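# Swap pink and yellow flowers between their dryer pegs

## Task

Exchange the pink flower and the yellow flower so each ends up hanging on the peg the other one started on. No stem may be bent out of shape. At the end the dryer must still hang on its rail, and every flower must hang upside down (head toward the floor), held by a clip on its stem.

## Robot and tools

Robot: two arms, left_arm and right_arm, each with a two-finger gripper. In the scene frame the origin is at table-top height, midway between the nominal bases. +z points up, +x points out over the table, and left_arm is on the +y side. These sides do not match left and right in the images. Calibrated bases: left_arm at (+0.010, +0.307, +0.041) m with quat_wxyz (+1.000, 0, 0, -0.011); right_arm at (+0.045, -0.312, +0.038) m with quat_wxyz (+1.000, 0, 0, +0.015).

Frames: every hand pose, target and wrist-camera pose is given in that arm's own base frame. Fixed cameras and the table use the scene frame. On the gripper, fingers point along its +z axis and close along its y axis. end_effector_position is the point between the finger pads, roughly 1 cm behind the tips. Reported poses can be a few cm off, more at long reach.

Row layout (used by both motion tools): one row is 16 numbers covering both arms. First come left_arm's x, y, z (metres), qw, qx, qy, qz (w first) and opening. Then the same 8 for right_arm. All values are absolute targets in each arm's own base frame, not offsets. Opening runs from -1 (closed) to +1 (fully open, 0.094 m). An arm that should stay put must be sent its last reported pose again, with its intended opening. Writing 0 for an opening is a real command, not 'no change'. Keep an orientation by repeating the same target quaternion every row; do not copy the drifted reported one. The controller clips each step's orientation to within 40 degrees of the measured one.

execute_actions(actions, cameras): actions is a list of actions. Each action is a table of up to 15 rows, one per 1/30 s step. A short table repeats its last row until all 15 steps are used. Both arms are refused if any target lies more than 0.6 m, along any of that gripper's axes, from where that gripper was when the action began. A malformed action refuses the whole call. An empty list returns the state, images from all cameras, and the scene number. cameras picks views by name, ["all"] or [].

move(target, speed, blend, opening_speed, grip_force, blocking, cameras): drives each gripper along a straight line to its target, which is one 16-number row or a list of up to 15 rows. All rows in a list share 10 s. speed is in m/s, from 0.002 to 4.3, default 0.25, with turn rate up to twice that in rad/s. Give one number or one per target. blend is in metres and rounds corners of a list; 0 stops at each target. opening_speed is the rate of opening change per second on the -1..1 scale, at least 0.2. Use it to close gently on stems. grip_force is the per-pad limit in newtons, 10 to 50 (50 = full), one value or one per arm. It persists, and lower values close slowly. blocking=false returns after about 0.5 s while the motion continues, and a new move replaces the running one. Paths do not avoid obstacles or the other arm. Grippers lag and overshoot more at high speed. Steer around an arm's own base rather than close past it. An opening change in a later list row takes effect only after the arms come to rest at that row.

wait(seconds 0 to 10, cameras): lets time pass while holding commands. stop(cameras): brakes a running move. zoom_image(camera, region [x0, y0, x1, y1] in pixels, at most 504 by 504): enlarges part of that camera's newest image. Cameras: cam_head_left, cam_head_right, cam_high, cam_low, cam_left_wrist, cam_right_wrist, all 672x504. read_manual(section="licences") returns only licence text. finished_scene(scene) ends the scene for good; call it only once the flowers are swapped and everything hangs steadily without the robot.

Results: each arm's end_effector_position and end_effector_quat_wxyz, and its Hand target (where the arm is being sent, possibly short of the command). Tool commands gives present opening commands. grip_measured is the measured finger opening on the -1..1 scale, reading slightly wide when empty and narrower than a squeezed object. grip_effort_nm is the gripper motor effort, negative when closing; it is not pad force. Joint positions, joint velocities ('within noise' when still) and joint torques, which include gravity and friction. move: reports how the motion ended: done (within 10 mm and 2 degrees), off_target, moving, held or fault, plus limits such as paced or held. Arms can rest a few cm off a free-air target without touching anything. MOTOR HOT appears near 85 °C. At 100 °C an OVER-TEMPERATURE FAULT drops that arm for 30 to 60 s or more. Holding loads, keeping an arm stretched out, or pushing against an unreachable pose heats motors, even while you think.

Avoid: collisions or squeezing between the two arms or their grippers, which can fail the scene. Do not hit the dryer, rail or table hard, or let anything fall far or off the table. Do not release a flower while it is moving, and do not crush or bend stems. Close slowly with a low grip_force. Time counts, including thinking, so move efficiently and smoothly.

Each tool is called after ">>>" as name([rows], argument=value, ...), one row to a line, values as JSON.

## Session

>>> execute_actions(actions=[])

>>> zoom_image(camera="cam_low", region=[80, 0, 400, 300])

>>> zoom_image(camera="cam_head_left", region=[160, 0, 400, 200])

>>> zoom_image(camera="cam_high", region=[230, 80, 510, 330])

Scene clock: 0.00 s.
left_arm: end_effector_position=(+0.3818, -0.0762, +0.1917) grip_measured=+1.000 grip_effort_nm=n/a end_effector_quat_wxyz=(+0.513, -0.178, +0.780, -0.310) | right_arm: end_effector_position=(+0.2071, -0.4296, +0.1698) grip_measured=+1.000 grip_effort_nm=n/a end_effector_quat_wxyz=(+0.215, -0.045, +0.974, +0.061)
Joint positions: left_arm=[-0.105 0.868 0.313 0.264 0.205 -0.706 0.094] | right_arm=[-1.28 1.617 1.337 -1.306 -0.451 -1.376 0.094]
Joint velocities: within noise
Joint torques (N m): no reading
Heat: left arm: hottest elbow 39 °C; right arm: hottest elbow 35 °C.
Hand target: left_arm +0.3900, -0.0770, +0.2103; +0.527, -0.173, +0.770, -0.314 | right_arm +0.2092, -0.4368, +0.1764; +0.218, -0.047, +0.974, +0.051
Tool commands: left_gripper/opening=+1.0 right_gripper/opening=+1.0
camera_calibration:
cam_left_wrist: T_world_to_cam=[[-0.040905, -0.75473, 0.654759, -0.167536], [-0.754646, -0.406155, -0.515313, 0.393761], [0.654856, -0.51519, -0.55294, -0.0908651], [0, 0, 0, 1]] pos_world=[0.3498, -0.0133294, 0.262363]
cam_right_wrist: T_world_to_cam=[[0.124153, -0.987224, -0.0998696, -0.433962], [-0.992263, -0.123417, -0.0135385, 0.195114], [0.00103993, 0.100778, -0.994908, 0.300894], [0, 0, 0, 1]] pos_world=[0.247169, -0.434661, 0.258664]

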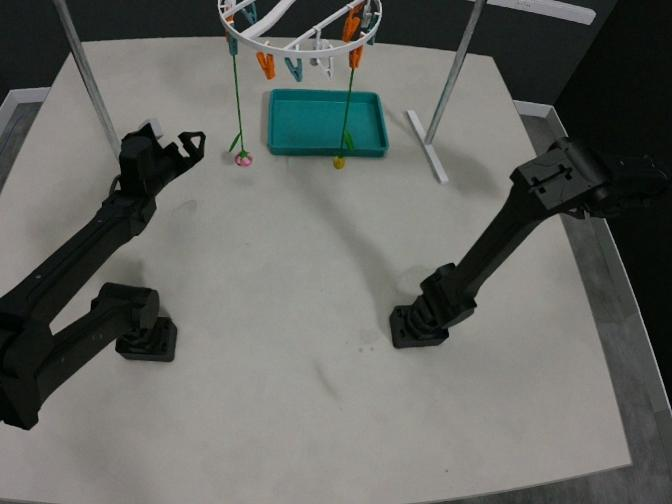

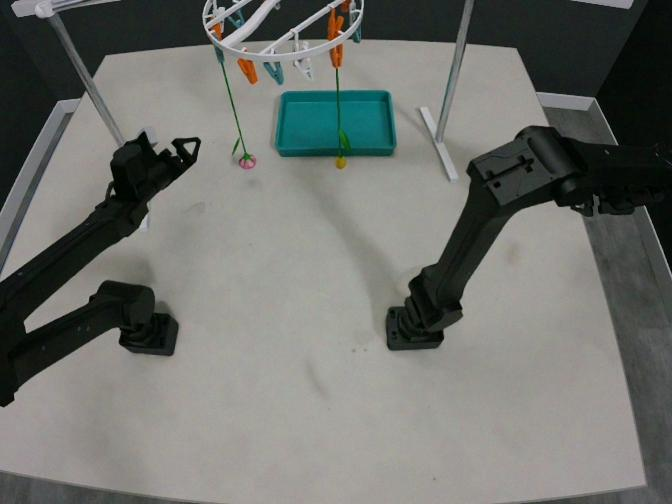

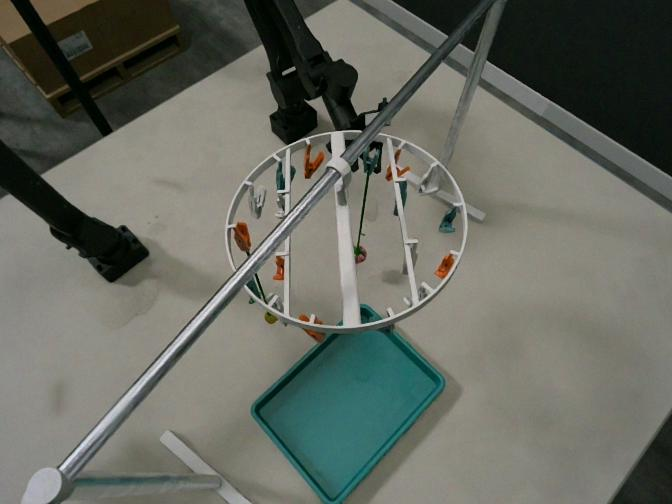

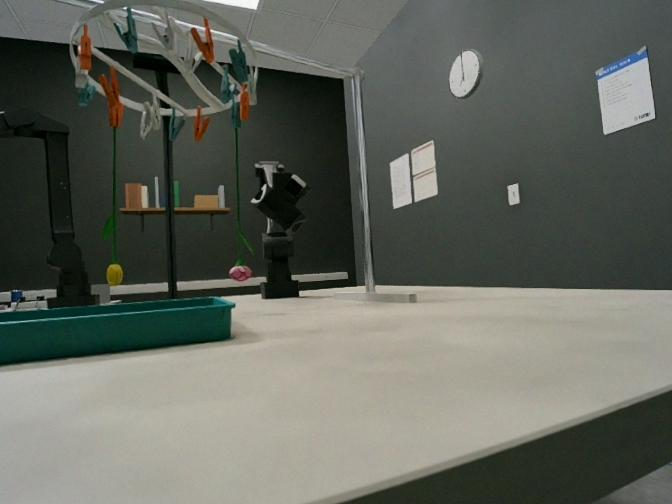

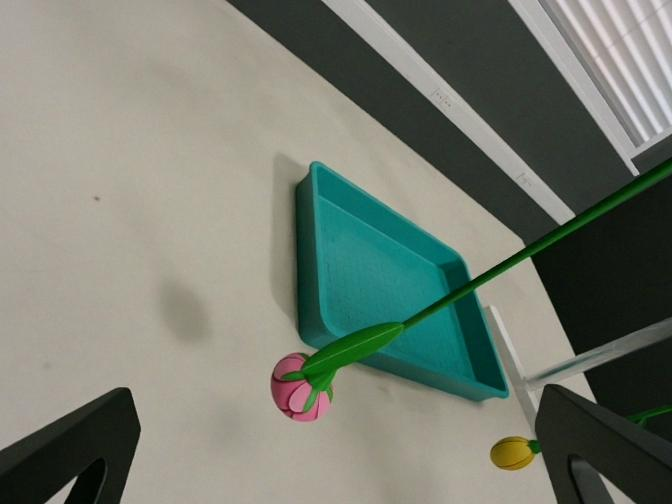

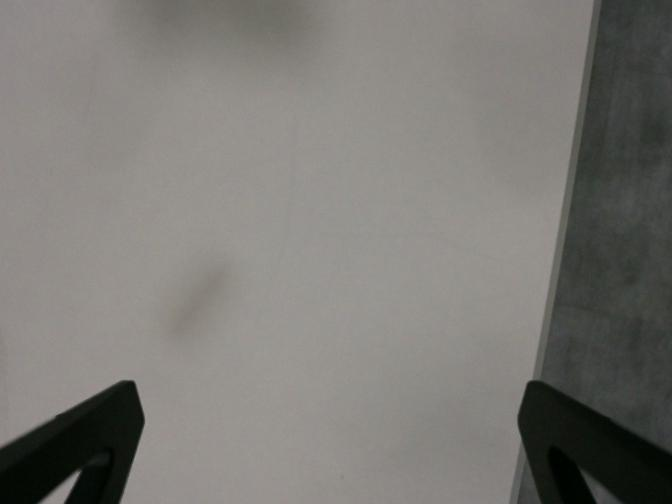

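Scaled by 1.575 from the camera's 672x504 image, which has a finer 960x720 frame.

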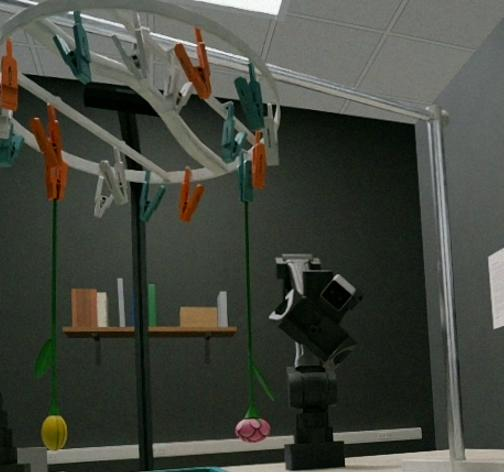

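Scaled by 2.100 from the camera's 672x504 image, which has a finer 960x720 frame.

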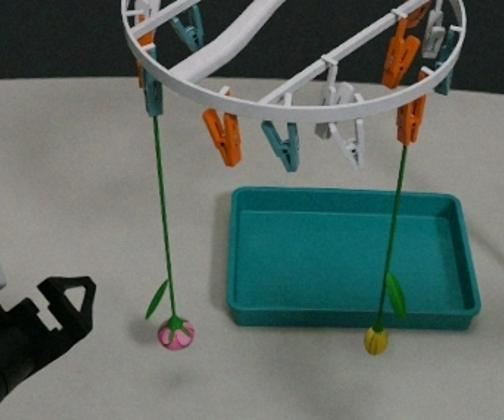

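Scaled by 1.800 from the camera's 672x504 image, which has a finer 960x720 frame.

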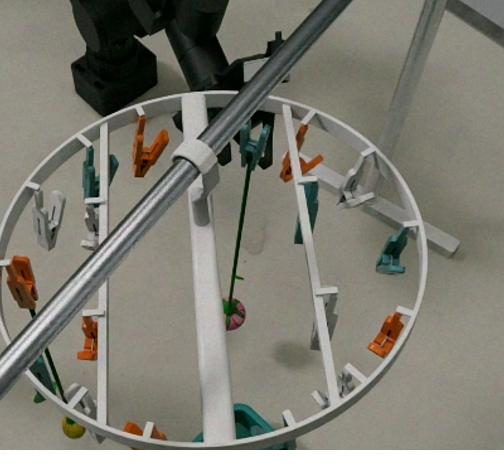

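>>> move(target=[0.295, -0.09, 0.375, 0.81834, 0.12998, 0.52134, -0.20403, 0.0, 0.285, 0.06, 0.375, 0.78124, -0.17248, 0.54703, 0.24633, 0.0], speed=0.5, cameras=["cam_left_wrist", "cam_right_wrist", "cam_head_left"])

>>> zoom_image(camera="cam_left_wrist", region=[180, 50, 500, 350])

>>> zoom_image(camera="cam_right_wrist", region=[180, 50, 500, 350])

Scene clock: 19.67 s.
left_arm: end_effector_position=(+0.2969, -0.0936, +0.3673) grip_measured=+0.002 grip_effort_nm=-0.12 end_effector_quat_wxyz=(+0.809, +0.128, +0.533, -0.213) | right_arm: end_effector_position=(+0.2766, +0.0589, +0.3529) grip_measured=+0.001 grip_effort_nm=-0.08 end_effector_quat_wxyz=(+0.603, -0.392, +0.596, +0.358)
Joint positions: left_arm=[-0.113 0.506 0.222 0.722 0.347 -0.181 0.047] | right_arm=[-0.451 0.882 0.785 -1.346 -1.555 -1.489 0.047]
Joint torques (N m): left_arm=[3.43 0.5 8.8 2.59 0.07 0.17] | right_arm=[1.49 -1.32 12.22 0.94 -0.78 0.18]
Heat: left arm: hottest elbow 43 °C; right arm: hottest elbow 37 °C.
Hand target: left_arm +0.2949, -0.0902, +0.3751; +0.818, +0.130, +0.521, -0.204 | right_arm +0.2826, +0.0587, +0.3745; +0.610, -0.408, +0.584, +0.347
Off the commanded pose: left_arm 0.009 m, 2 deg | right_arm 0.024 m, 35 deg.
joint sent to its limit (right arm) — joint 5 (wrist yaw), lower limit. The joint targets are off in orientation, not in position.
move: off_target (right_arm)
camera_calibration:
cam_left_wrist: T_world_to_cam=[[-0.472038, -0.881517, 0.0103734, 0.0536759], [-0.0259581, 0.00213651, -0.999661, 0.412827], [0.881196, -0.472147, -0.0238911, -0.204653], [0, 0, 0, 1]] pos_world=[0.216392, -0.0501919, 0.40724]
cam_right_wrist: T_world_to_cam=[[0.900819, -0.430826, 0.0539888, -0.243935], [-0.141687, -0.409211, -0.901372, 0.421656], [0.410427, 0.804323, -0.429667, 0.0794764], [0, 0, 0, 1]] pos_world=[0.246865, 0.00352812, 0.427387]
Images, in order (width x height): cam_head_left 672x504, cam_left_wrist 672x504, cam_right_wrist 672x504.

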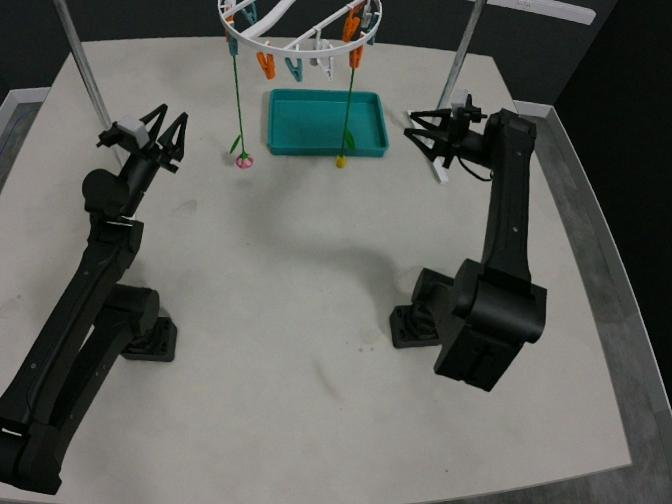

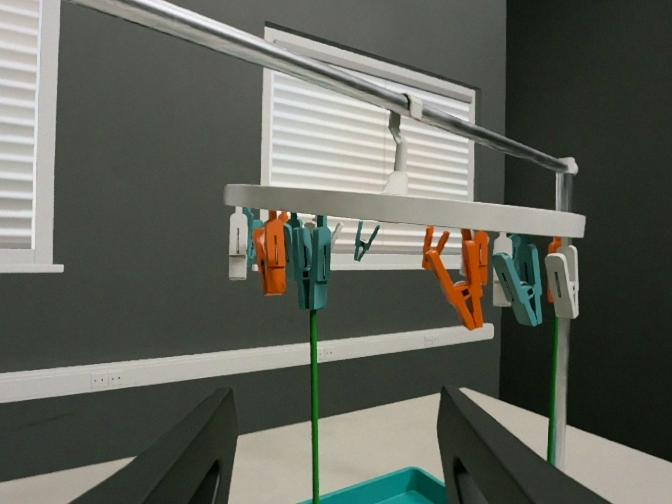

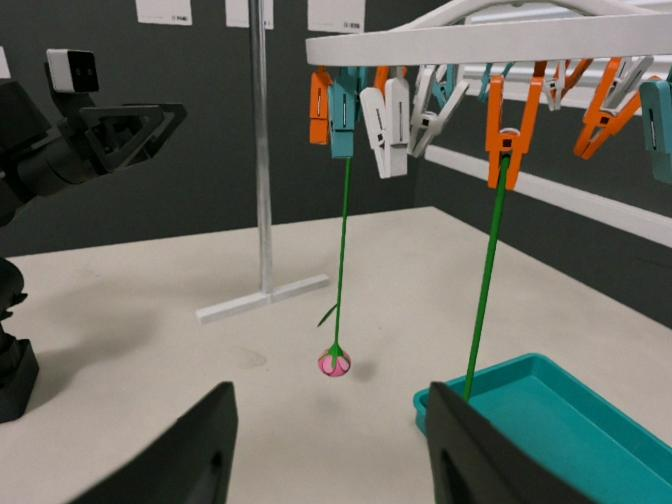

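Scaled by 1.575 from the camera's 672x504 image, which has a finer 960x720 frame.

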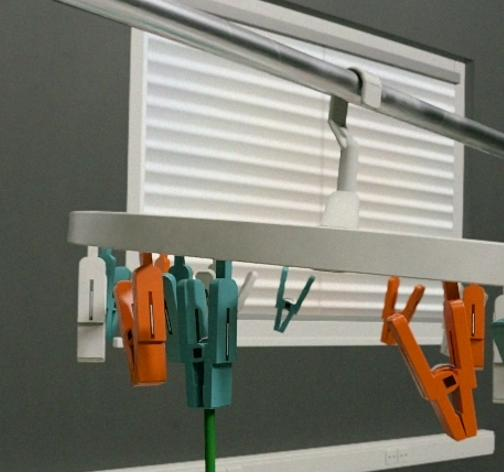

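Scaled by 1.575 from the camera's 672x504 image, which has a finer 960x720 frame.

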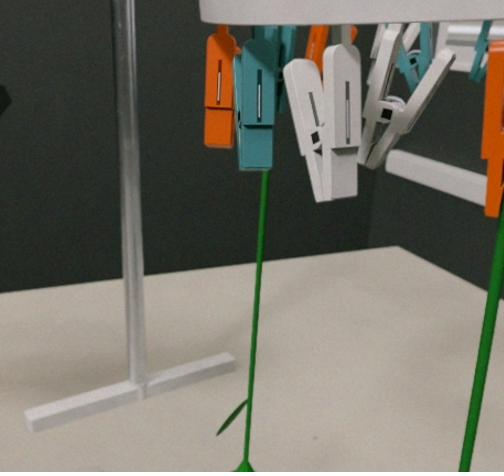

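>>> move([
  [0.295, -0.09, 0.375, 0.81834, 0.12998, 0.52134, -0.20403, 0.0, 0.29, 0.03, 0.34, 0.08052, -0.38122, 0.92036, 0.03335, 0.0],
  [0.295, -0.09, 0.375, 0.81834, 0.12998, 0.52134, -0.20403, 0.0, 0.29, 0.02, 0.34, 0.25857, -0.04213, 0.96501, 0.01129, 0.0],
  [0.295, -0.09, 0.375, 0.81834, 0.12998, 0.52134, -0.20403, 0.0, 0.28, 0.04, 0.37, 0.69637, -0.12279, 0.69637, 0.12279, 0.0],
  [0.295, -0.09, 0.375, 0.81834, 0.12998, 0.52134, -0.20403, 0.0, 0.285, 0.06, 0.385, 0.78124, -0.17248, 0.54703, 0.24633, 0.0],
], speed=0.5, blend=[0.03, 0.02, 0.02, 0], cameras=["cam_right_wrist"])

>>> zoom_image(camera="cam_right_wrist", region=[180, 80, 500, 380])

Scene clock: 74.37 s.
left_arm: end_effector_position=(+0.2969, -0.0936, +0.3673) grip_measured=+0.002 grip_effort_nm=-0.12 end_effector_quat_wxyz=(+0.809, +0.128, +0.533, -0.213) | right_arm: end_effector_position=(+0.2837, +0.0628, +0.3901) grip_measured=+0.001 grip_effort_nm=-0.07 end_effector_quat_wxyz=(+0.783, -0.179, +0.544, +0.243)
Joint positions: left_arm=[-0.113 0.506 0.222 0.722 0.347 -0.18 0.047] | right_arm=[-0.206 0.457 0.29 0.662 -0.761 0.339 0.047]
Joint torques (N m): left_arm=[3.43 0.5 8.8 2.59 0.07 0.16] | right_arm=[-0.15 4.01 8.03 2.13 0.12 0.19]
Heat: left arm: hottest elbow 47 °C; right arm: hottest elbow 52 °C.
Hand target: left_arm +0.2949, -0.0902, +0.3751; +0.818, +0.130, +0.521, -0.204 | right_arm +0.2850, +0.0601, +0.3850; +0.781, -0.172, +0.547, +0.246
Off the commanded pose: left_arm 0.009 m, 2 deg | right_arm 0.006 m, 1 deg.
move: done
camera_calibration:
cam_right_wrist: T_world_to_cam=[[0.57672, -0.816504, 0.026749, -0.123879], [-0.0475029, -0.0662041, -0.996675, 0.446711], [0.81556, 0.573531, -0.0769675, -0.148539], [0, 0, 0, 1]] pos_world=[0.213806, 0.0136176, 0.437107]
Images, in order (width x height): cam_right_wrist 672x504.

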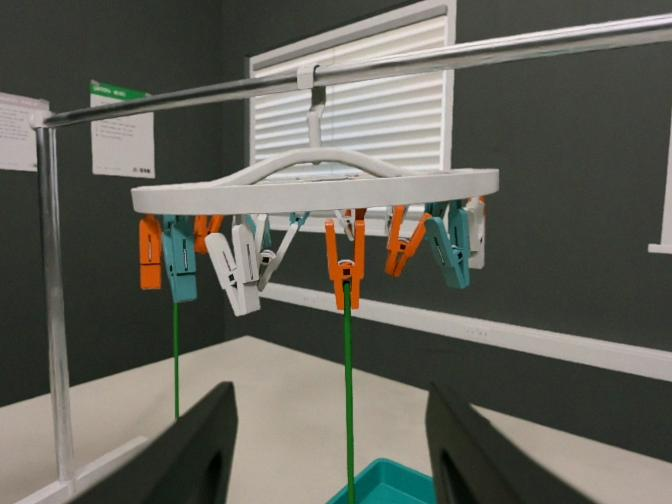

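Scaled by 1.575 from the camera's 672x504 image, which has a finer 960x720 frame.

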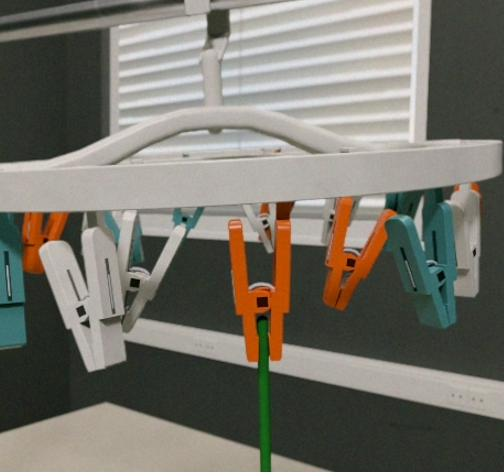

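>>> move([
  [0.33, -0.20, 0.275, 0.80, 0.17, 0.52, -0.25, 0.0, 0.33, 0.09, 0.39, 0.80211, -0.16604, 0.511, 0.26062, -0.1],
  [0.435, -0.394, 0.284, 0.78092, 0.21236, 0.46922, -0.35342, 0.0, 0.384, 0.128, 0.409, 0.80211, -0.16604, 0.511, 0.26062, -0.1],
], speed=0.3, blend=[0.03, 0], cameras=["cam_left_wrist", "cam_right_wrist", "cam_head_right"])

>>> zoom_image(camera="cam_right_wrist", region=[180, 150, 500, 470])

Scene clock: 112.00 s.
left_arm: end_effector_position=(+0.4296, -0.3826, +0.2756) grip_measured=+0.002 grip_effort_nm=-0.12 end_effector_quat_wxyz=(+0.778, +0.214, +0.480, -0.344) | right_arm: end_effector_position=(+0.3777, +0.1231, +0.3783) grip_measured=-0.099 grip_effort_nm=-0.08 end_effector_quat_wxyz=(+0.784, -0.155, +0.538, +0.266)
Joint positions: left_arm=[-0.686 1.751 0.726 1.495 0.134 -0.063 0.047] | right_arm=[0.127 0.926 0.403 0.948 -0.443 0.239 0.042]
Joint torques (N m): left_arm=[1.96 -9.82 7.86 1.7 0.11 -0.06] | right_arm=[1.38 -1.55 12.1 2.3 0.2 -0.15]
Heat: left arm: hottest elbow 48 °C; right arm: hottest elbow 49 °C.
Hand target: left_arm +0.4344, -0.3936, +0.2839; +0.781, +0.212, +0.469, -0.353 | right_arm +0.3820, +0.1274, +0.4084; +0.802, -0.166, +0.511, +0.261
Off the commanded pose: left_arm 0.015 m, 2 deg | right_arm 0.032 m, 4 deg.
move: off_target (left_arm, right_arm)
camera_calibration:
cam_left_wrist: T_world_to_cam=[[-0.733556, -0.679492, -0.0136741, 0.0588673], [0.0307248, -0.0130567, -0.999443, 0.295011], [0.678934, -0.733567, 0.0304551, -0.488311], [0, 0, 0, 1]] pos_world=[0.365649, -0.314357, 0.310523]
cam_right_wrist: T_world_to_cam=[[0.586321, -0.809388, -0.0334451, -0.11032], [-0.0573287, -0.000275405, -0.998355, 0.439689], [0.808048, 0.587274, -0.0465627, -0.271056], [0, 0, 0, 1]] pos_world=[0.308916, 0.0700132, 0.422655]
Images, in order (width x height): cam_head_right 672x504, cam_left_wrist 672x504, cam_right_wrist 672x504.

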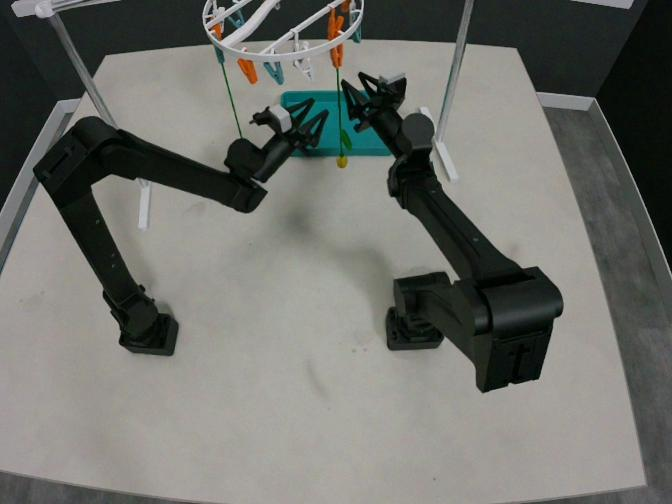

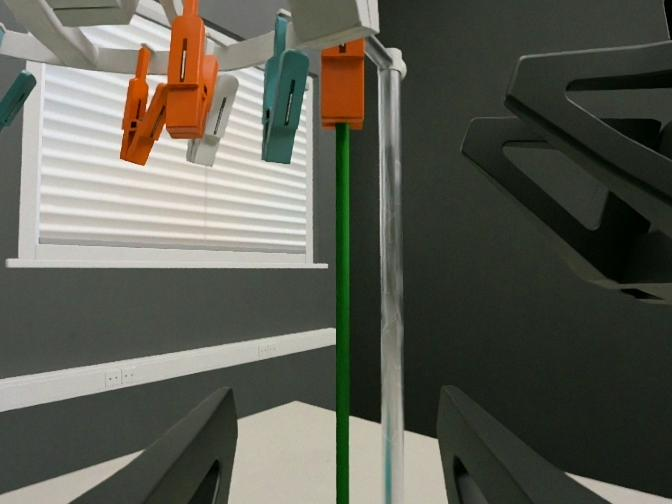

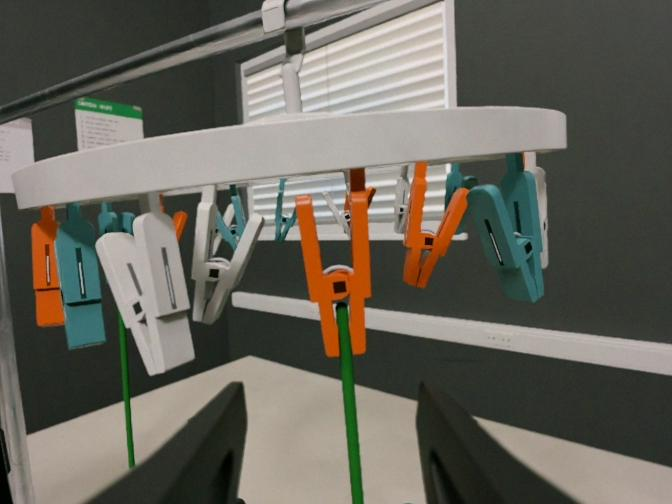

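Scaled by 1.575 from the camera's 672x504 image, which has a finer 960x720 frame.

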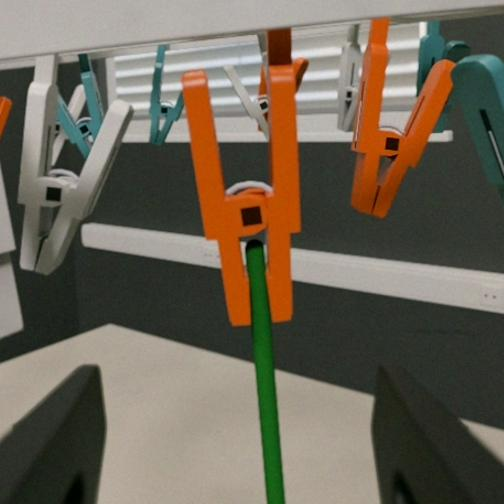

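>>> move(target=[0.4729, -0.438, 0.318, 0.78092, 0.21236, 0.46922, -0.35342, 0.0, 0.4147, 0.1503, 0.4487, 0.80211, -0.16604, 0.511, 0.26062, -0.1], speed=0.1, cameras=["cam_left_wrist", "cam_right_wrist", "cam_head_right", "cam_head_left"])

>>> zoom_image(camera="cam_head_right", region=[280, 60, 380, 160])

>>> zoom_image(camera="cam_head_left", region=[280, 60, 380, 160])

Scene clock: 127.60 s.
left_arm: end_effector_position=(+0.4673, -0.4244, +0.3073) grip_measured=+0.002 grip_effort_nm=-0.12 end_effector_quat_wxyz=(+0.777, +0.214, +0.479, -0.348) | right_arm: end_effector_position=(+0.4077, +0.1444, +0.4217) grip_measured=-0.099 grip_effort_nm=-0.08 end_effector_quat_wxyz=(+0.791, -0.158, +0.529, +0.265)
Joint positions: left_arm=[-0.703 1.774 0.903 1.341 0.123 -0.063 0.047] | right_arm=[0.188 0.981 0.547 0.868 -0.389 0.208 0.042]
Joint torques (N m): left_arm=[1.67 -11.22 9.31 1.33 -0.11 0.05] | right_arm=[1.32 -2.84 12.59 1.36 0.19 -0.13]
Heat: left arm: hottest elbow 50 °C; right arm: hottest elbow 52 °C.
Hand target: left_arm +0.4720, -0.4374, +0.3178; +0.781, +0.212, +0.469, -0.353 | right_arm +0.4130, +0.1496, +0.4481; +0.802, -0.166, +0.511, +0.261
Off the commanded pose: left_arm 0.018 m, 1 deg | right_arm 0.029 m, 3 deg.
move: off_target (left_arm, right_arm)
camera_calibration:
cam_left_wrist: T_world_to_cam=[[-0.738038, -0.674701, -0.00885056, 0.0612027], [0.0282754, -0.0178193, -0.999441, 0.324174], [0.674167, -0.737876, 0.0322287, -0.545782], [0, 0, 0, 1]] pos_world=[0.403952, -0.355649, 0.342124]
cam_right_wrist: T_world_to_cam=[[0.587012, -0.809326, -0.0201887, -0.115021], [-0.0339795, 0.000284981, -0.999422, 0.475568], [0.808865, 0.587359, -0.0273332, -0.314183], [0, 0, 0, 1]] pos_world=[0.337809, 0.0913132, 0.464383]
Images, in order (width x height): cam_head_left 672x504, cam_head_right 672x504, cam_left_wrist 672x504, cam_right_wrist 672x504.

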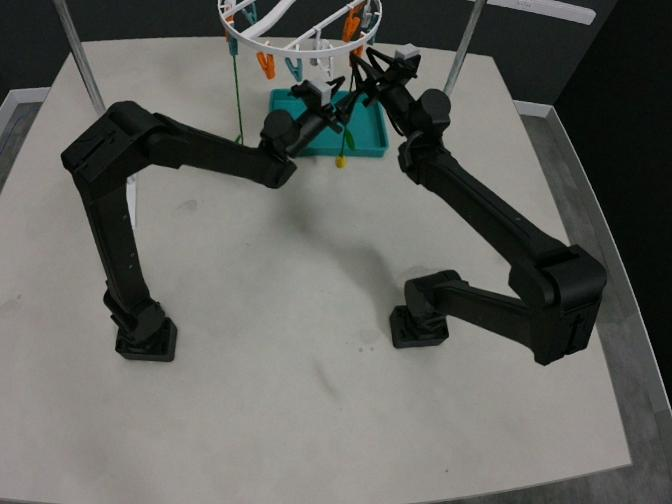

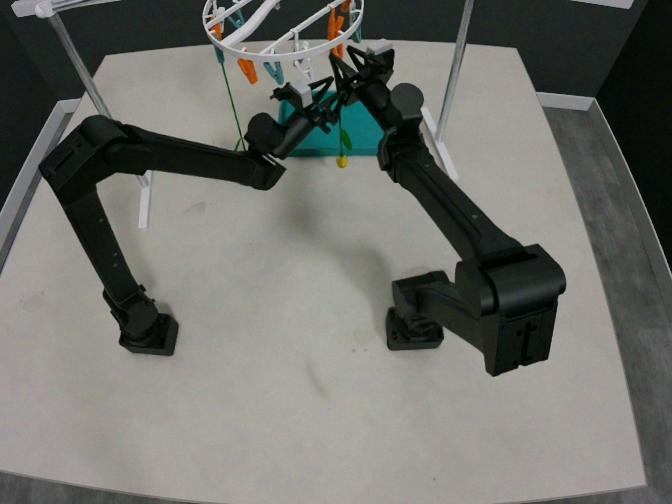

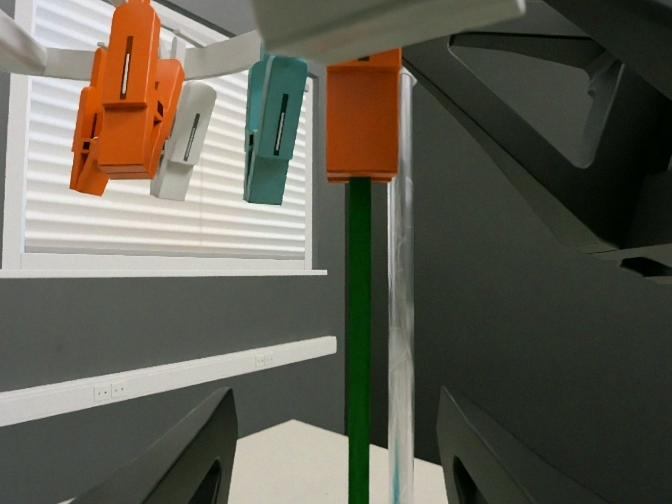

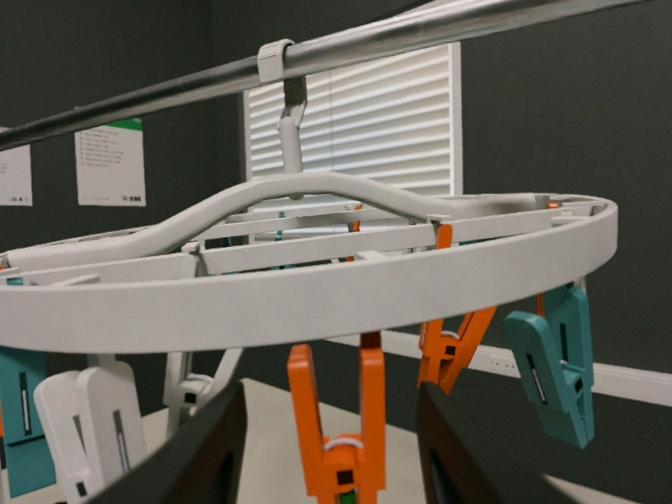

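Scaled by 5.040 from the camera's 672x504 image, which has a finer 960x720 frame.

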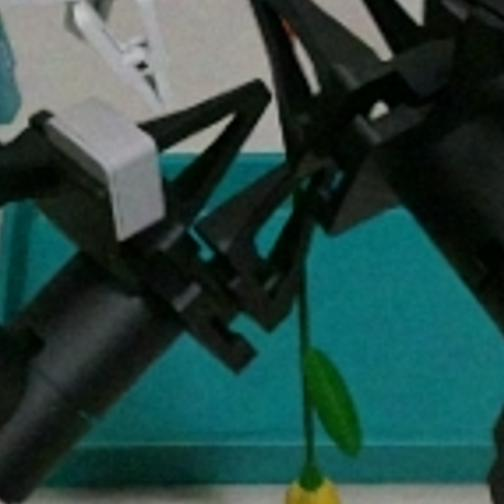

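Scaled by 5.040 from the camera's 672x504 image, which has a finer 960x720 frame.

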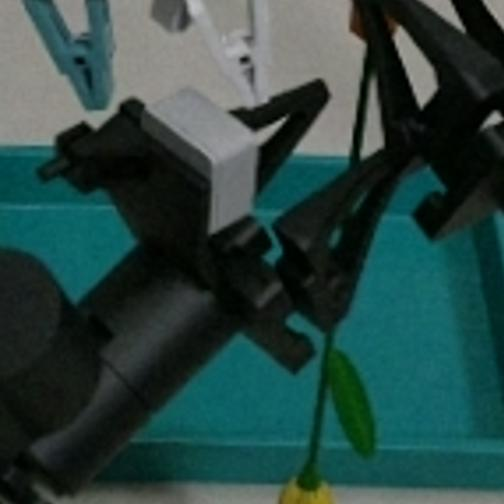

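>>> move(target=[0.4665, -0.4435, 0.318, 0.78092, 0.21236, 0.46922, -0.35342, 0.0, 0.4147, 0.1503, 0.4487, 0.80211, -0.16604, 0.511, 0.26062, -0.1], speed=0.05, grip_force=[25, 50], cameras=["cam_left_wrist"])

Scene clock: 149.97 s.
left_arm: end_effector_position=(+0.4620, -0.4305, +0.3074) grip_measured=+0.002 grip_effort_nm=-0.12 end_effector_quat_wxyz=(+0.776, +0.212, +0.479, -0.351) | right_arm: end_effector_position=(+0.4077, +0.1444, +0.4217) grip_measured=-0.099 grip_effort_nm=-0.08 end_effector_quat_wxyz=(+0.791, -0.158, +0.529, +0.264)
Joint positions: left_arm=[-0.72 1.774 0.903 1.341 0.108 -0.063 0.047] | right_arm=[0.188 0.981 0.547 0.868 -0.389 0.207 0.042]
Joint torques (N m): left_arm=[1.49 -11.34 9.07 1.36 -0.11 0.14] | right_arm=[1.55 -2.9 12.56 1.35 0.2 -0.12]
Heat: left arm: hottest elbow 53 °C; right arm: hottest elbow 53 °C.
Hand target: left_arm +0.4657, -0.4429, +0.3178; +0.781, +0.212, +0.469, -0.353 | right_arm +0.4130, +0.1496, +0.4481; +0.802, -0.166, +0.511, +0.261
Off the commanded pose: left_arm 0.017 m, 1 deg | right_arm 0.029 m, 3 deg.
grip_force (N): 25, 50
move: off_target (left_arm, right_arm)
camera_calibration:
cam_left_wrist: T_world_to_cam=[[-0.740402, -0.67216, -0.00216386, 0.0533821], [0.0237758, -0.0229722, -0.999453, 0.324156], [0.671743, -0.740049, 0.0329899, -0.546686], [0, 0, 0, 1]] pos_world=[0.39905, -0.361247, 0.342129]
Images, in order (width x height): cam_left_wrist 672x504.

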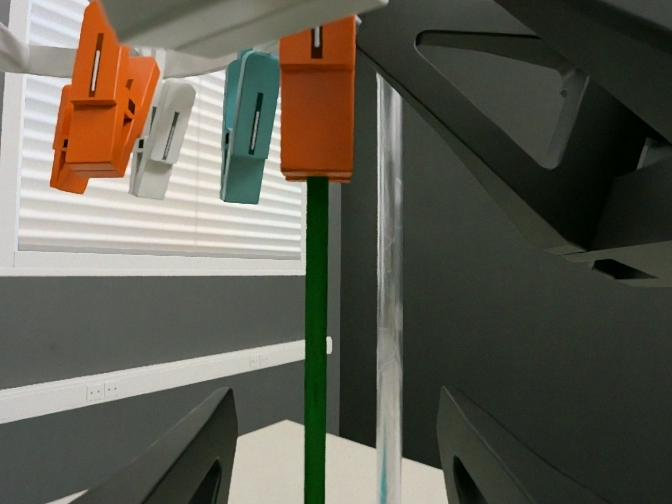

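>>> move(target=[0.4725, -0.4378, 0.318, 0.78092, 0.21236, 0.46922, -0.35342, 0.0, 0.4147, 0.1503, 0.4487, 0.80211, -0.16604, 0.511, 0.26062, -0.1], speed=0.05, cameras=["cam_left_wrist"])

Scene clock: 157.83 s.
left_arm: end_effector_position=(+0.4608, -0.4316, +0.3073) grip_measured=+0.002 grip_effort_nm=-0.12 end_effector_quat_wxyz=(+0.775, +0.215, +0.478, -0.353) | right_arm: end_effector_position=(+0.4077, +0.1444, +0.4217) grip_measured=-0.099 grip_effort_nm=-0.07 end_effector_quat_wxyz=(+0.791, -0.158, +0.529, +0.264)
Joint positions: left_arm=[-0.72 1.774 0.903 1.341 0.116 -0.063 0.047] | right_arm=[0.188 0.981 0.547 0.868 -0.389 0.207 0.042]
Joint torques (N m): left_arm=[2.96 -11.22 9.24 1.35 0.14 0.05] | right_arm=[1.44 -2.84 12.59 1.37 0.19 -0.11]
Heat: left arm: hottest elbow 54 °C; right arm: hottest elbow 53 °C.
Hand target: left_arm +0.4717, -0.4371, +0.3178; +0.781, +0.212, +0.469, -0.353 | right_arm +0.4130, +0.1496, +0.4481; +0.802, -0.166, +0.511, +0.261
Off the commanded pose: left_arm 0.017 m, 1 deg | right_arm 0.029 m, 3 deg.
grip_force (N): 25, 50
move: off_target (left_arm, right_arm)
camera_calibration:
cam_left_wrist: T_world_to_cam=[[-0.745691, -0.666265, -0.00595363, 0.0578059], [0.0261656, -0.0203538, -0.99945, 0.324149], [0.665778, -0.745437, 0.0326109, -0.546178], [0, 0, 0, 1]] pos_world=[0.398257, -0.36203, 0.342126]
Images, in order (width x height): cam_left_wrist 672x504.

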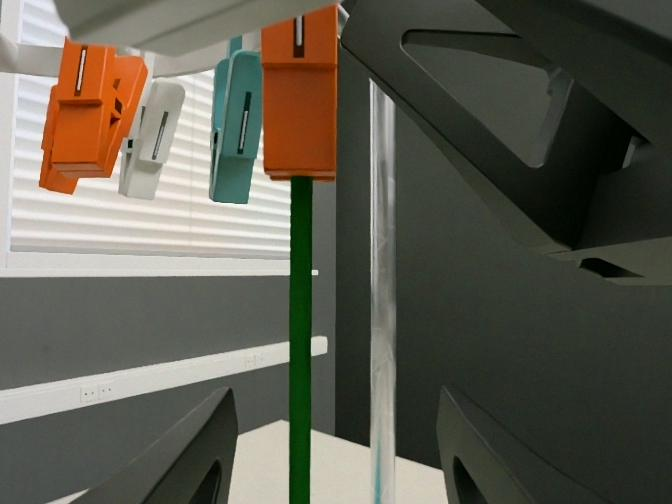

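>>> move(target=[0.4803, -0.4307, 0.318, 0.78092, 0.21236, 0.46922, -0.35342, 0.0, 0.4147, 0.1503, 0.4487, 0.80211, -0.16604, 0.511, 0.26062, -0.1], speed=0.05, cameras=["cam_left_wrist"])

Scene clock: 162.27 s.
left_arm: end_effector_position=(+0.4657, -0.4262, +0.3065) grip_measured=+0.002 grip_effort_nm=-0.12 end_effector_quat_wxyz=(+0.775, +0.219, +0.478, -0.351) | right_arm: end_effector_position=(+0.4077, +0.1444, +0.4217) grip_measured=-0.099 grip_effort_nm=-0.08 end_effector_quat_wxyz=(+0.791, -0.158, +0.529, +0.264)
Joint positions: left_arm=[-0.703 1.775 0.903 1.341 0.136 -0.064 0.047] | right_arm=[0.188 0.981 0.547 0.868 -0.389 0.207 0.042]
Joint torques (N m): left_arm=[3.31 -11.28 9.47 1.37 0.11 -0.06] | right_arm=[1.49 -3.02 12.52 1.32 0.2 -0.12]
Heat: left arm: hottest elbow 54 °C; right arm: hottest elbow 53 °C.
Hand target: left_arm +0.4794, -0.4298, +0.3179; +0.781, +0.212, +0.469, -0.353 | right_arm +0.4130, +0.1496, +0.4481; +0.802, -0.166, +0.511, +0.261
Off the commanded pose: left_arm 0.019 m, 1 deg | right_arm 0.029 m, 3 deg.
grip_force (N): 25, 50
move: off_target (left_arm, right_arm)
camera_calibration:
cam_left_wrist: T_world_to_cam=[[-0.746003, -0.665803, -0.0136441, 0.0677697], [0.0303908, -0.0135701, -0.999446, 0.324142], [0.665249, -0.746004, 0.0303576, -0.544692], [0, 0, 0, 1]] pos_world=[0.403062, -0.356823, 0.341423]
Images, in order (width x height): cam_left_wrist 672x504.

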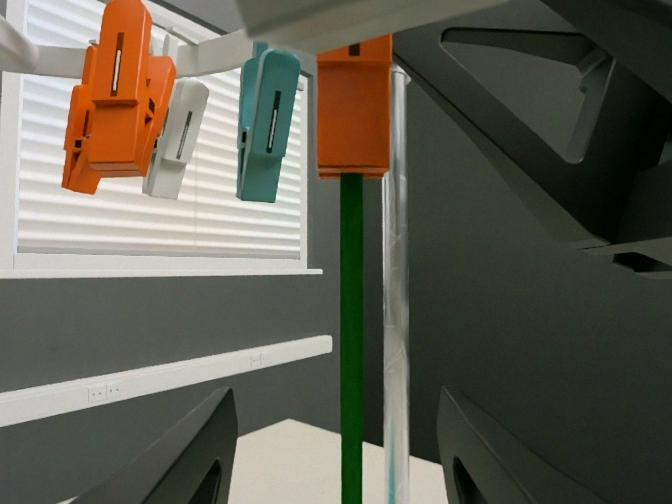

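>>> move(target=[0.4795, -0.4300, 0.318, 0.78092, 0.21236, 0.46922, -0.35342, -1.0, 0.4147, 0.1503, 0.4487, 0.80211, -0.16604, 0.511, 0.26062, -0.1], speed=0.05, grip_force=[25, 50], opening_speed=0.5, cameras=["cam_left_wrist", "cam_right_wrist"])

Scene clock: 168.57 s.
left_arm: end_effector_position=(+0.4656, -0.4263, +0.3064) grip_measured=-0.920 grip_effort_nm=-0.56 end_effector_quat_wxyz=(+0.775, +0.219, +0.477, -0.351) | right_arm: end_effector_position=(+0.4077, +0.1444, +0.4217) grip_measured=-0.099 grip_effort_nm=-0.07 end_effector_quat_wxyz=(+0.791, -0.158, +0.529, +0.264)
Joint positions: left_arm=[-0.703 1.775 0.903 1.341 0.136 -0.065 0.004] | right_arm=[0.188 0.981 0.547 0.868 -0.389 0.207 0.042]
Joint torques (N m): left_arm=[3.08 -11.28 9.26 1.42 0.1 -0.06] | right_arm=[1.32 -2.84 12.56 1.36 0.2 -0.12]
Heat: left arm: hottest elbow 55 °C; right arm: hottest elbow 54 °C.
Hand target: left_arm +0.4787, -0.4292, +0.3179; +0.781, +0.212, +0.469, -0.353 | right_arm +0.4130, +0.1496, +0.4481; +0.802, -0.166, +0.511, +0.261
Off the commanded pose: left_arm 0.018 m, 1 deg | right_arm 0.029 m, 3 deg.
grip_force (N): 25, 50
move: off_target (left_arm, right_arm)
camera_calibration:
cam_left_wrist: T_world_to_cam=[[-0.746567, -0.66517, -0.0136787, 0.0681695], [0.0303374, -0.0134968, -0.999449, 0.32419], [0.664619, -0.74657, 0.0302558, -0.544679], [0, 0, 0, 1]] pos_world=[0.403062, -0.356921, 0.341423]
cam_right_wrist: T_world_to_cam=[[0.586847, -0.809455, -0.0198221, -0.115042], [-0.0337689, -0.0000079236, -0.99943, 0.475527], [0.808994, 0.587181, -0.0273391, -0.314266], [0, 0, 0, 1]] pos_world=[0.337809, 0.091413, 0.464384]
Images, in order (width x height): cam_left_wrist 672x504, cam_right_wrist 672x504.

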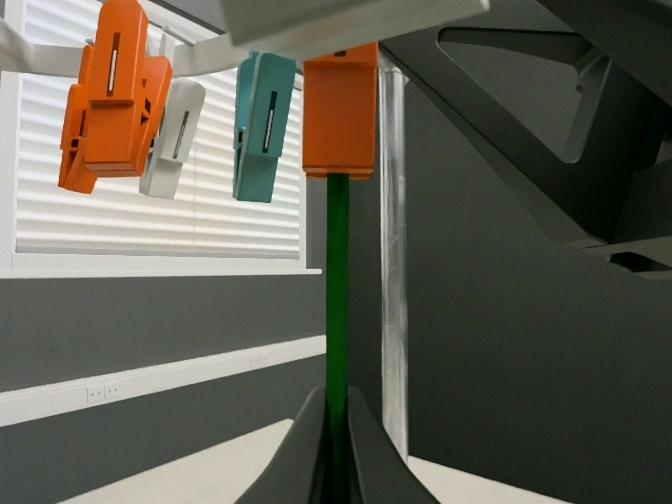

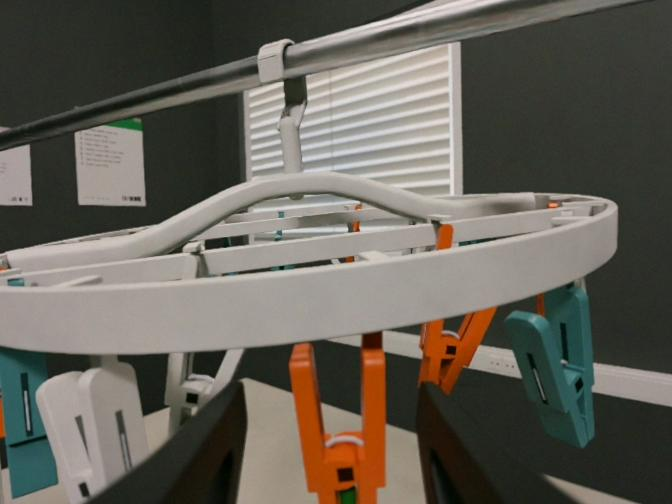

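>>> move(target=[0.4795, -0.4300, 0.318, 0.78092, 0.21236, 0.46922, -0.35342, -1.0, 0.4147, 0.1503, 0.4487, 0.80211, -0.16604, 0.511, 0.26062, -0.9], speed=0.05, opening_speed=0.6, cameras=["cam_right_wrist", "cam_left_wrist"])

Scene clock: 173.67 s.
left_arm: end_effector_position=(+0.4656, -0.4263, +0.3064) grip_measured=-0.921 grip_effort_nm=-0.60 end_effector_quat_wxyz=(+0.775, +0.219, +0.477, -0.351) | right_arm: end_effector_position=(+0.4077, +0.1444, +0.4217) grip_measured=-0.898 grip_effort_nm=-0.07 end_effector_quat_wxyz=(+0.791, -0.158, +0.529, +0.264)
Joint positions: left_arm=[-0.703 1.775 0.903 1.341 0.136 -0.065 0.004] | right_arm=[0.188 0.981 0.547 0.868 -0.389 0.207 0.005]
Joint torques (N m): left_arm=[3.31 -11.34 9.26 1.42 0.09 -0.06] | right_arm=[1.44 -2.96 12.49 1.35 0.19 -0.12]
Heat: left arm: hottest elbow 55 °C; right arm: hottest elbow 54 °C.
Hand target: left_arm +0.4787, -0.4292, +0.3179; +0.781, +0.212, +0.469, -0.353 | right_arm +0.4130, +0.1496, +0.4481; +0.802, -0.166, +0.511, +0.261
Off the commanded pose: left_arm 0.018 m, 1 deg | right_arm 0.029 m, 3 deg.
grip_force (N): 25, 50
move: off_target (left_arm, right_arm)
camera_calibration:
cam_left_wrist: T_world_to_cam=[[-0.746567, -0.66517, -0.0136787, 0.0681695], [0.0303374, -0.0134968, -0.999449, 0.32419], [0.664619, -0.74657, 0.0302558, -0.544679], [0, 0, 0, 1]] pos_world=[0.403062, -0.356921, 0.341423]
cam_right_wrist: T_world_to_cam=[[0.586747, -0.809537, -0.0194578, -0.11517], [-0.0335584, -0.000300677, -0.999437, 0.475486], [0.809075, 0.587069, -0.0273432, -0.314281], [0, 0, 0, 1]] pos_world=[0.337809, 0.0914129, 0.464384]
Images, in order (width x height): cam_left_wrist 672x504, cam_right_wrist 672x504.

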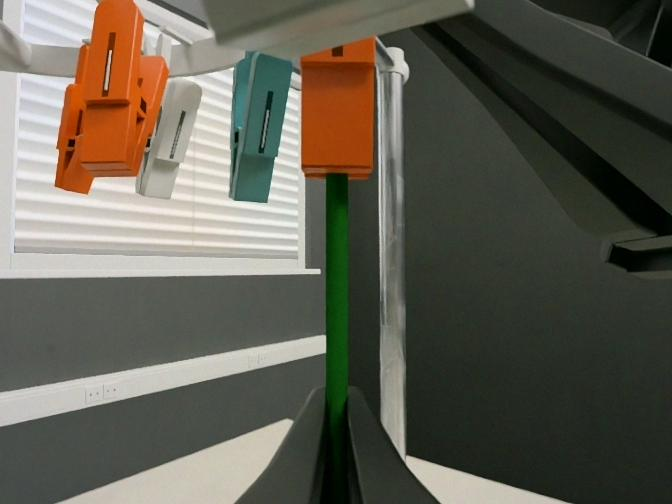

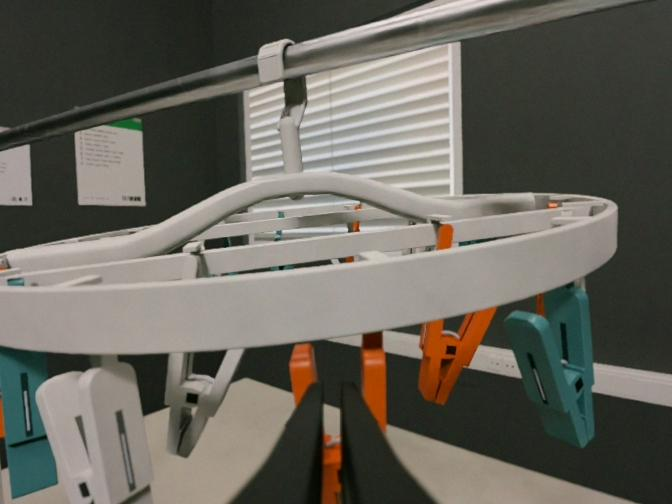

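>>> zoom_image(camera="cam_right_wrist", region=[240, 300, 440, 450])

>>> move(target=[0.4795, -0.4300, 0.318, 0.78092, 0.21236, 0.46922, -0.35342, -1.0, 0.4147, 0.1503, 0.4487, 0.80211, -0.16604, 0.511, 0.26062, -0.1], speed=0.05, opening_speed=1.0, cameras=["cam_right_wrist"])

Scaled by 2.520 from the camera's 672x504 image, which has a finer 960x720 frame.

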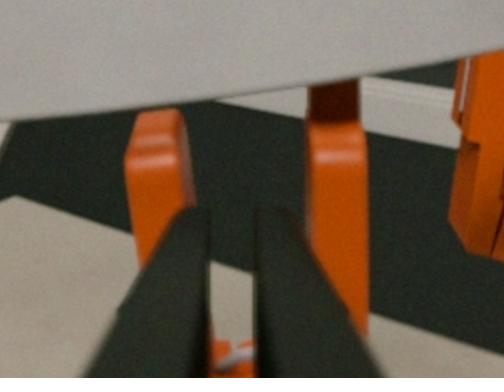

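Scene clock: 181.57 s.
left_arm: end_effector_position=(+0.4656, -0.4263, +0.3064) grip_measured=-0.921 grip_effort_nm=-0.60 end_effector_quat_wxyz=(+0.775, +0.219, +0.477, -0.351) | right_arm: end_effector_position=(+0.4077, +0.1444, +0.4217) grip_measured=-0.102 grip_effort_nm=0.08 end_effector_quat_wxyz=(+0.791, -0.158, +0.529, +0.264)
Joint positions: left_arm=[-0.703 1.775 0.903 1.341 0.136 -0.065 0.004] | right_arm=[0.188 0.981 0.547 0.868 -0.389 0.207 0.042]
Joint torques (N m): left_arm=[3.31 -11.34 9.28 1.42 0.1 -0.06] | right_arm=[1.32 -2.78 12.59 1.35 0.18 -0.11]
Heat: left arm: hottest elbow 55 °C; right arm: hottest elbow 54 °C.
Hand target: left_arm +0.4787, -0.4292, +0.3179; +0.781, +0.212, +0.469, -0.353 | right_arm +0.4130, +0.1496, +0.4481; +0.802, -0.166, +0.511, +0.261
Off the commanded pose: left_arm 0.018 m, 1 deg | right_arm 0.029 m, 3 deg.
grip_force (N): 25, 50
move: off_target (left_arm, right_arm)
camera_calibration:
cam_right_wrist: T_world_to_cam=[[0.586747, -0.809537, -0.0194578, -0.11517], [-0.0335584, -0.000300677, -0.999437, 0.475486], [0.809075, 0.587069, -0.0273432, -0.314281], [0, 0, 0, 1]] pos_world=[0.337809, 0.0914129, 0.464384]
Images, in order (width x height): cam_right_wrist 672x504.

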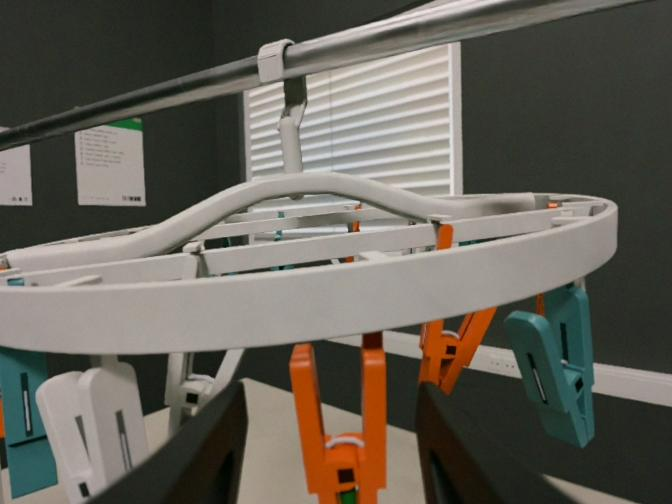

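>>> move(target=[0.4795, -0.4300, 0.318, 0.78092, 0.21236, 0.46922, -0.35342, -1.0, 0.4291, 0.1595, 0.4485, 0.80211, -0.16604, 0.511, 0.26062, -0.1], speed=0.05, cameras=["cam_right_wrist", "cam_left_wrist"])

Scene clock: 188.80 s.
left_arm: end_effector_position=(+0.4656, -0.4263, +0.3064) grip_measured=-0.921 grip_effort_nm=-0.60 end_effector_quat_wxyz=(+0.775, +0.219, +0.477, -0.351) | right_arm: end_effector_position=(+0.4233, +0.1534, +0.4176) grip_measured=-0.101 grip_effort_nm=0.08 end_effector_quat_wxyz=(+0.786, -0.157, +0.537, +0.265)
Joint positions: left_arm=[-0.703 1.775 0.903 1.341 0.136 -0.065 0.004] | right_arm=[0.208 1.033 0.578 0.868 -0.371 0.198 0.042]
Joint torques (N m): left_arm=[3.31 -11.28 9.26 1.4 0.09 -0.06] | right_arm=[1.38 -3.9 12.45 2.07 0.18 -0.13]
Heat: left arm: hottest elbow 55 °C; right arm: hottest elbow 55 °C.
Hand target: left_arm +0.4787, -0.4292, +0.3179; +0.781, +0.212, +0.469, -0.353 | right_arm +0.4272, +0.1587, +0.4478; +0.802, -0.166, +0.511, +0.261
Off the commanded pose: left_arm 0.018 m, 1 deg | right_arm 0.032 m, 4 deg.
grip_force (N): 25, 50
move: off_target (left_arm, right_arm)
camera_calibration:
cam_left_wrist: T_world_to_cam=[[-0.746567, -0.66517, -0.0136787, 0.0681695], [0.0303374, -0.0134968, -0.999449, 0.32419], [0.664619, -0.74657, 0.0302558, -0.544679], [0, 0, 0, 1]] pos_world=[0.403062, -0.356921, 0.341423]
cam_right_wrist: T_world_to_cam=[[0.586468, -0.809519, -0.0270966, -0.113855], [-0.0516444, -0.00398696, -0.998658, 0.479838], [0.808325, 0.58708, -0.0441454, -0.324945], [0, 0, 0, 1]] pos_world=[0.354214, 0.100514, 0.461764]
Images, in order (width x height): cam_left_wrist 672x504, cam_right_wrist 672x504.

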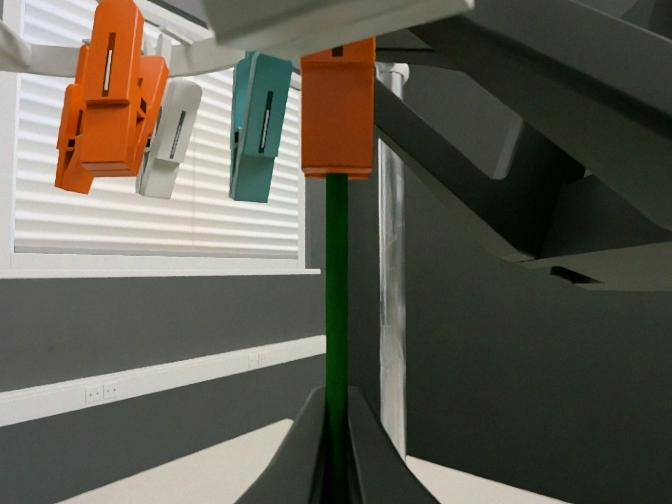

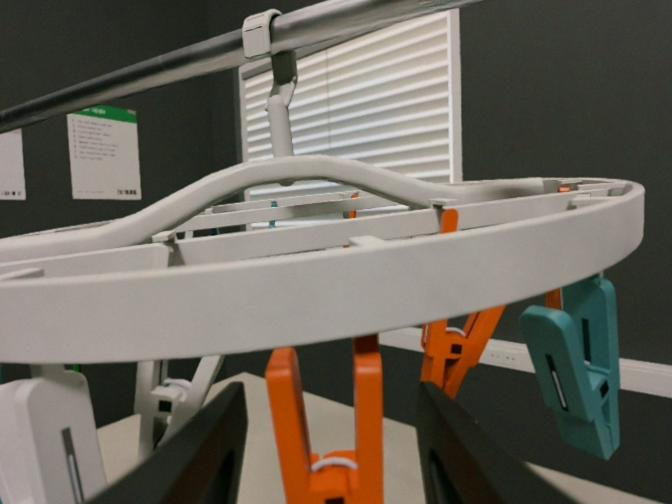

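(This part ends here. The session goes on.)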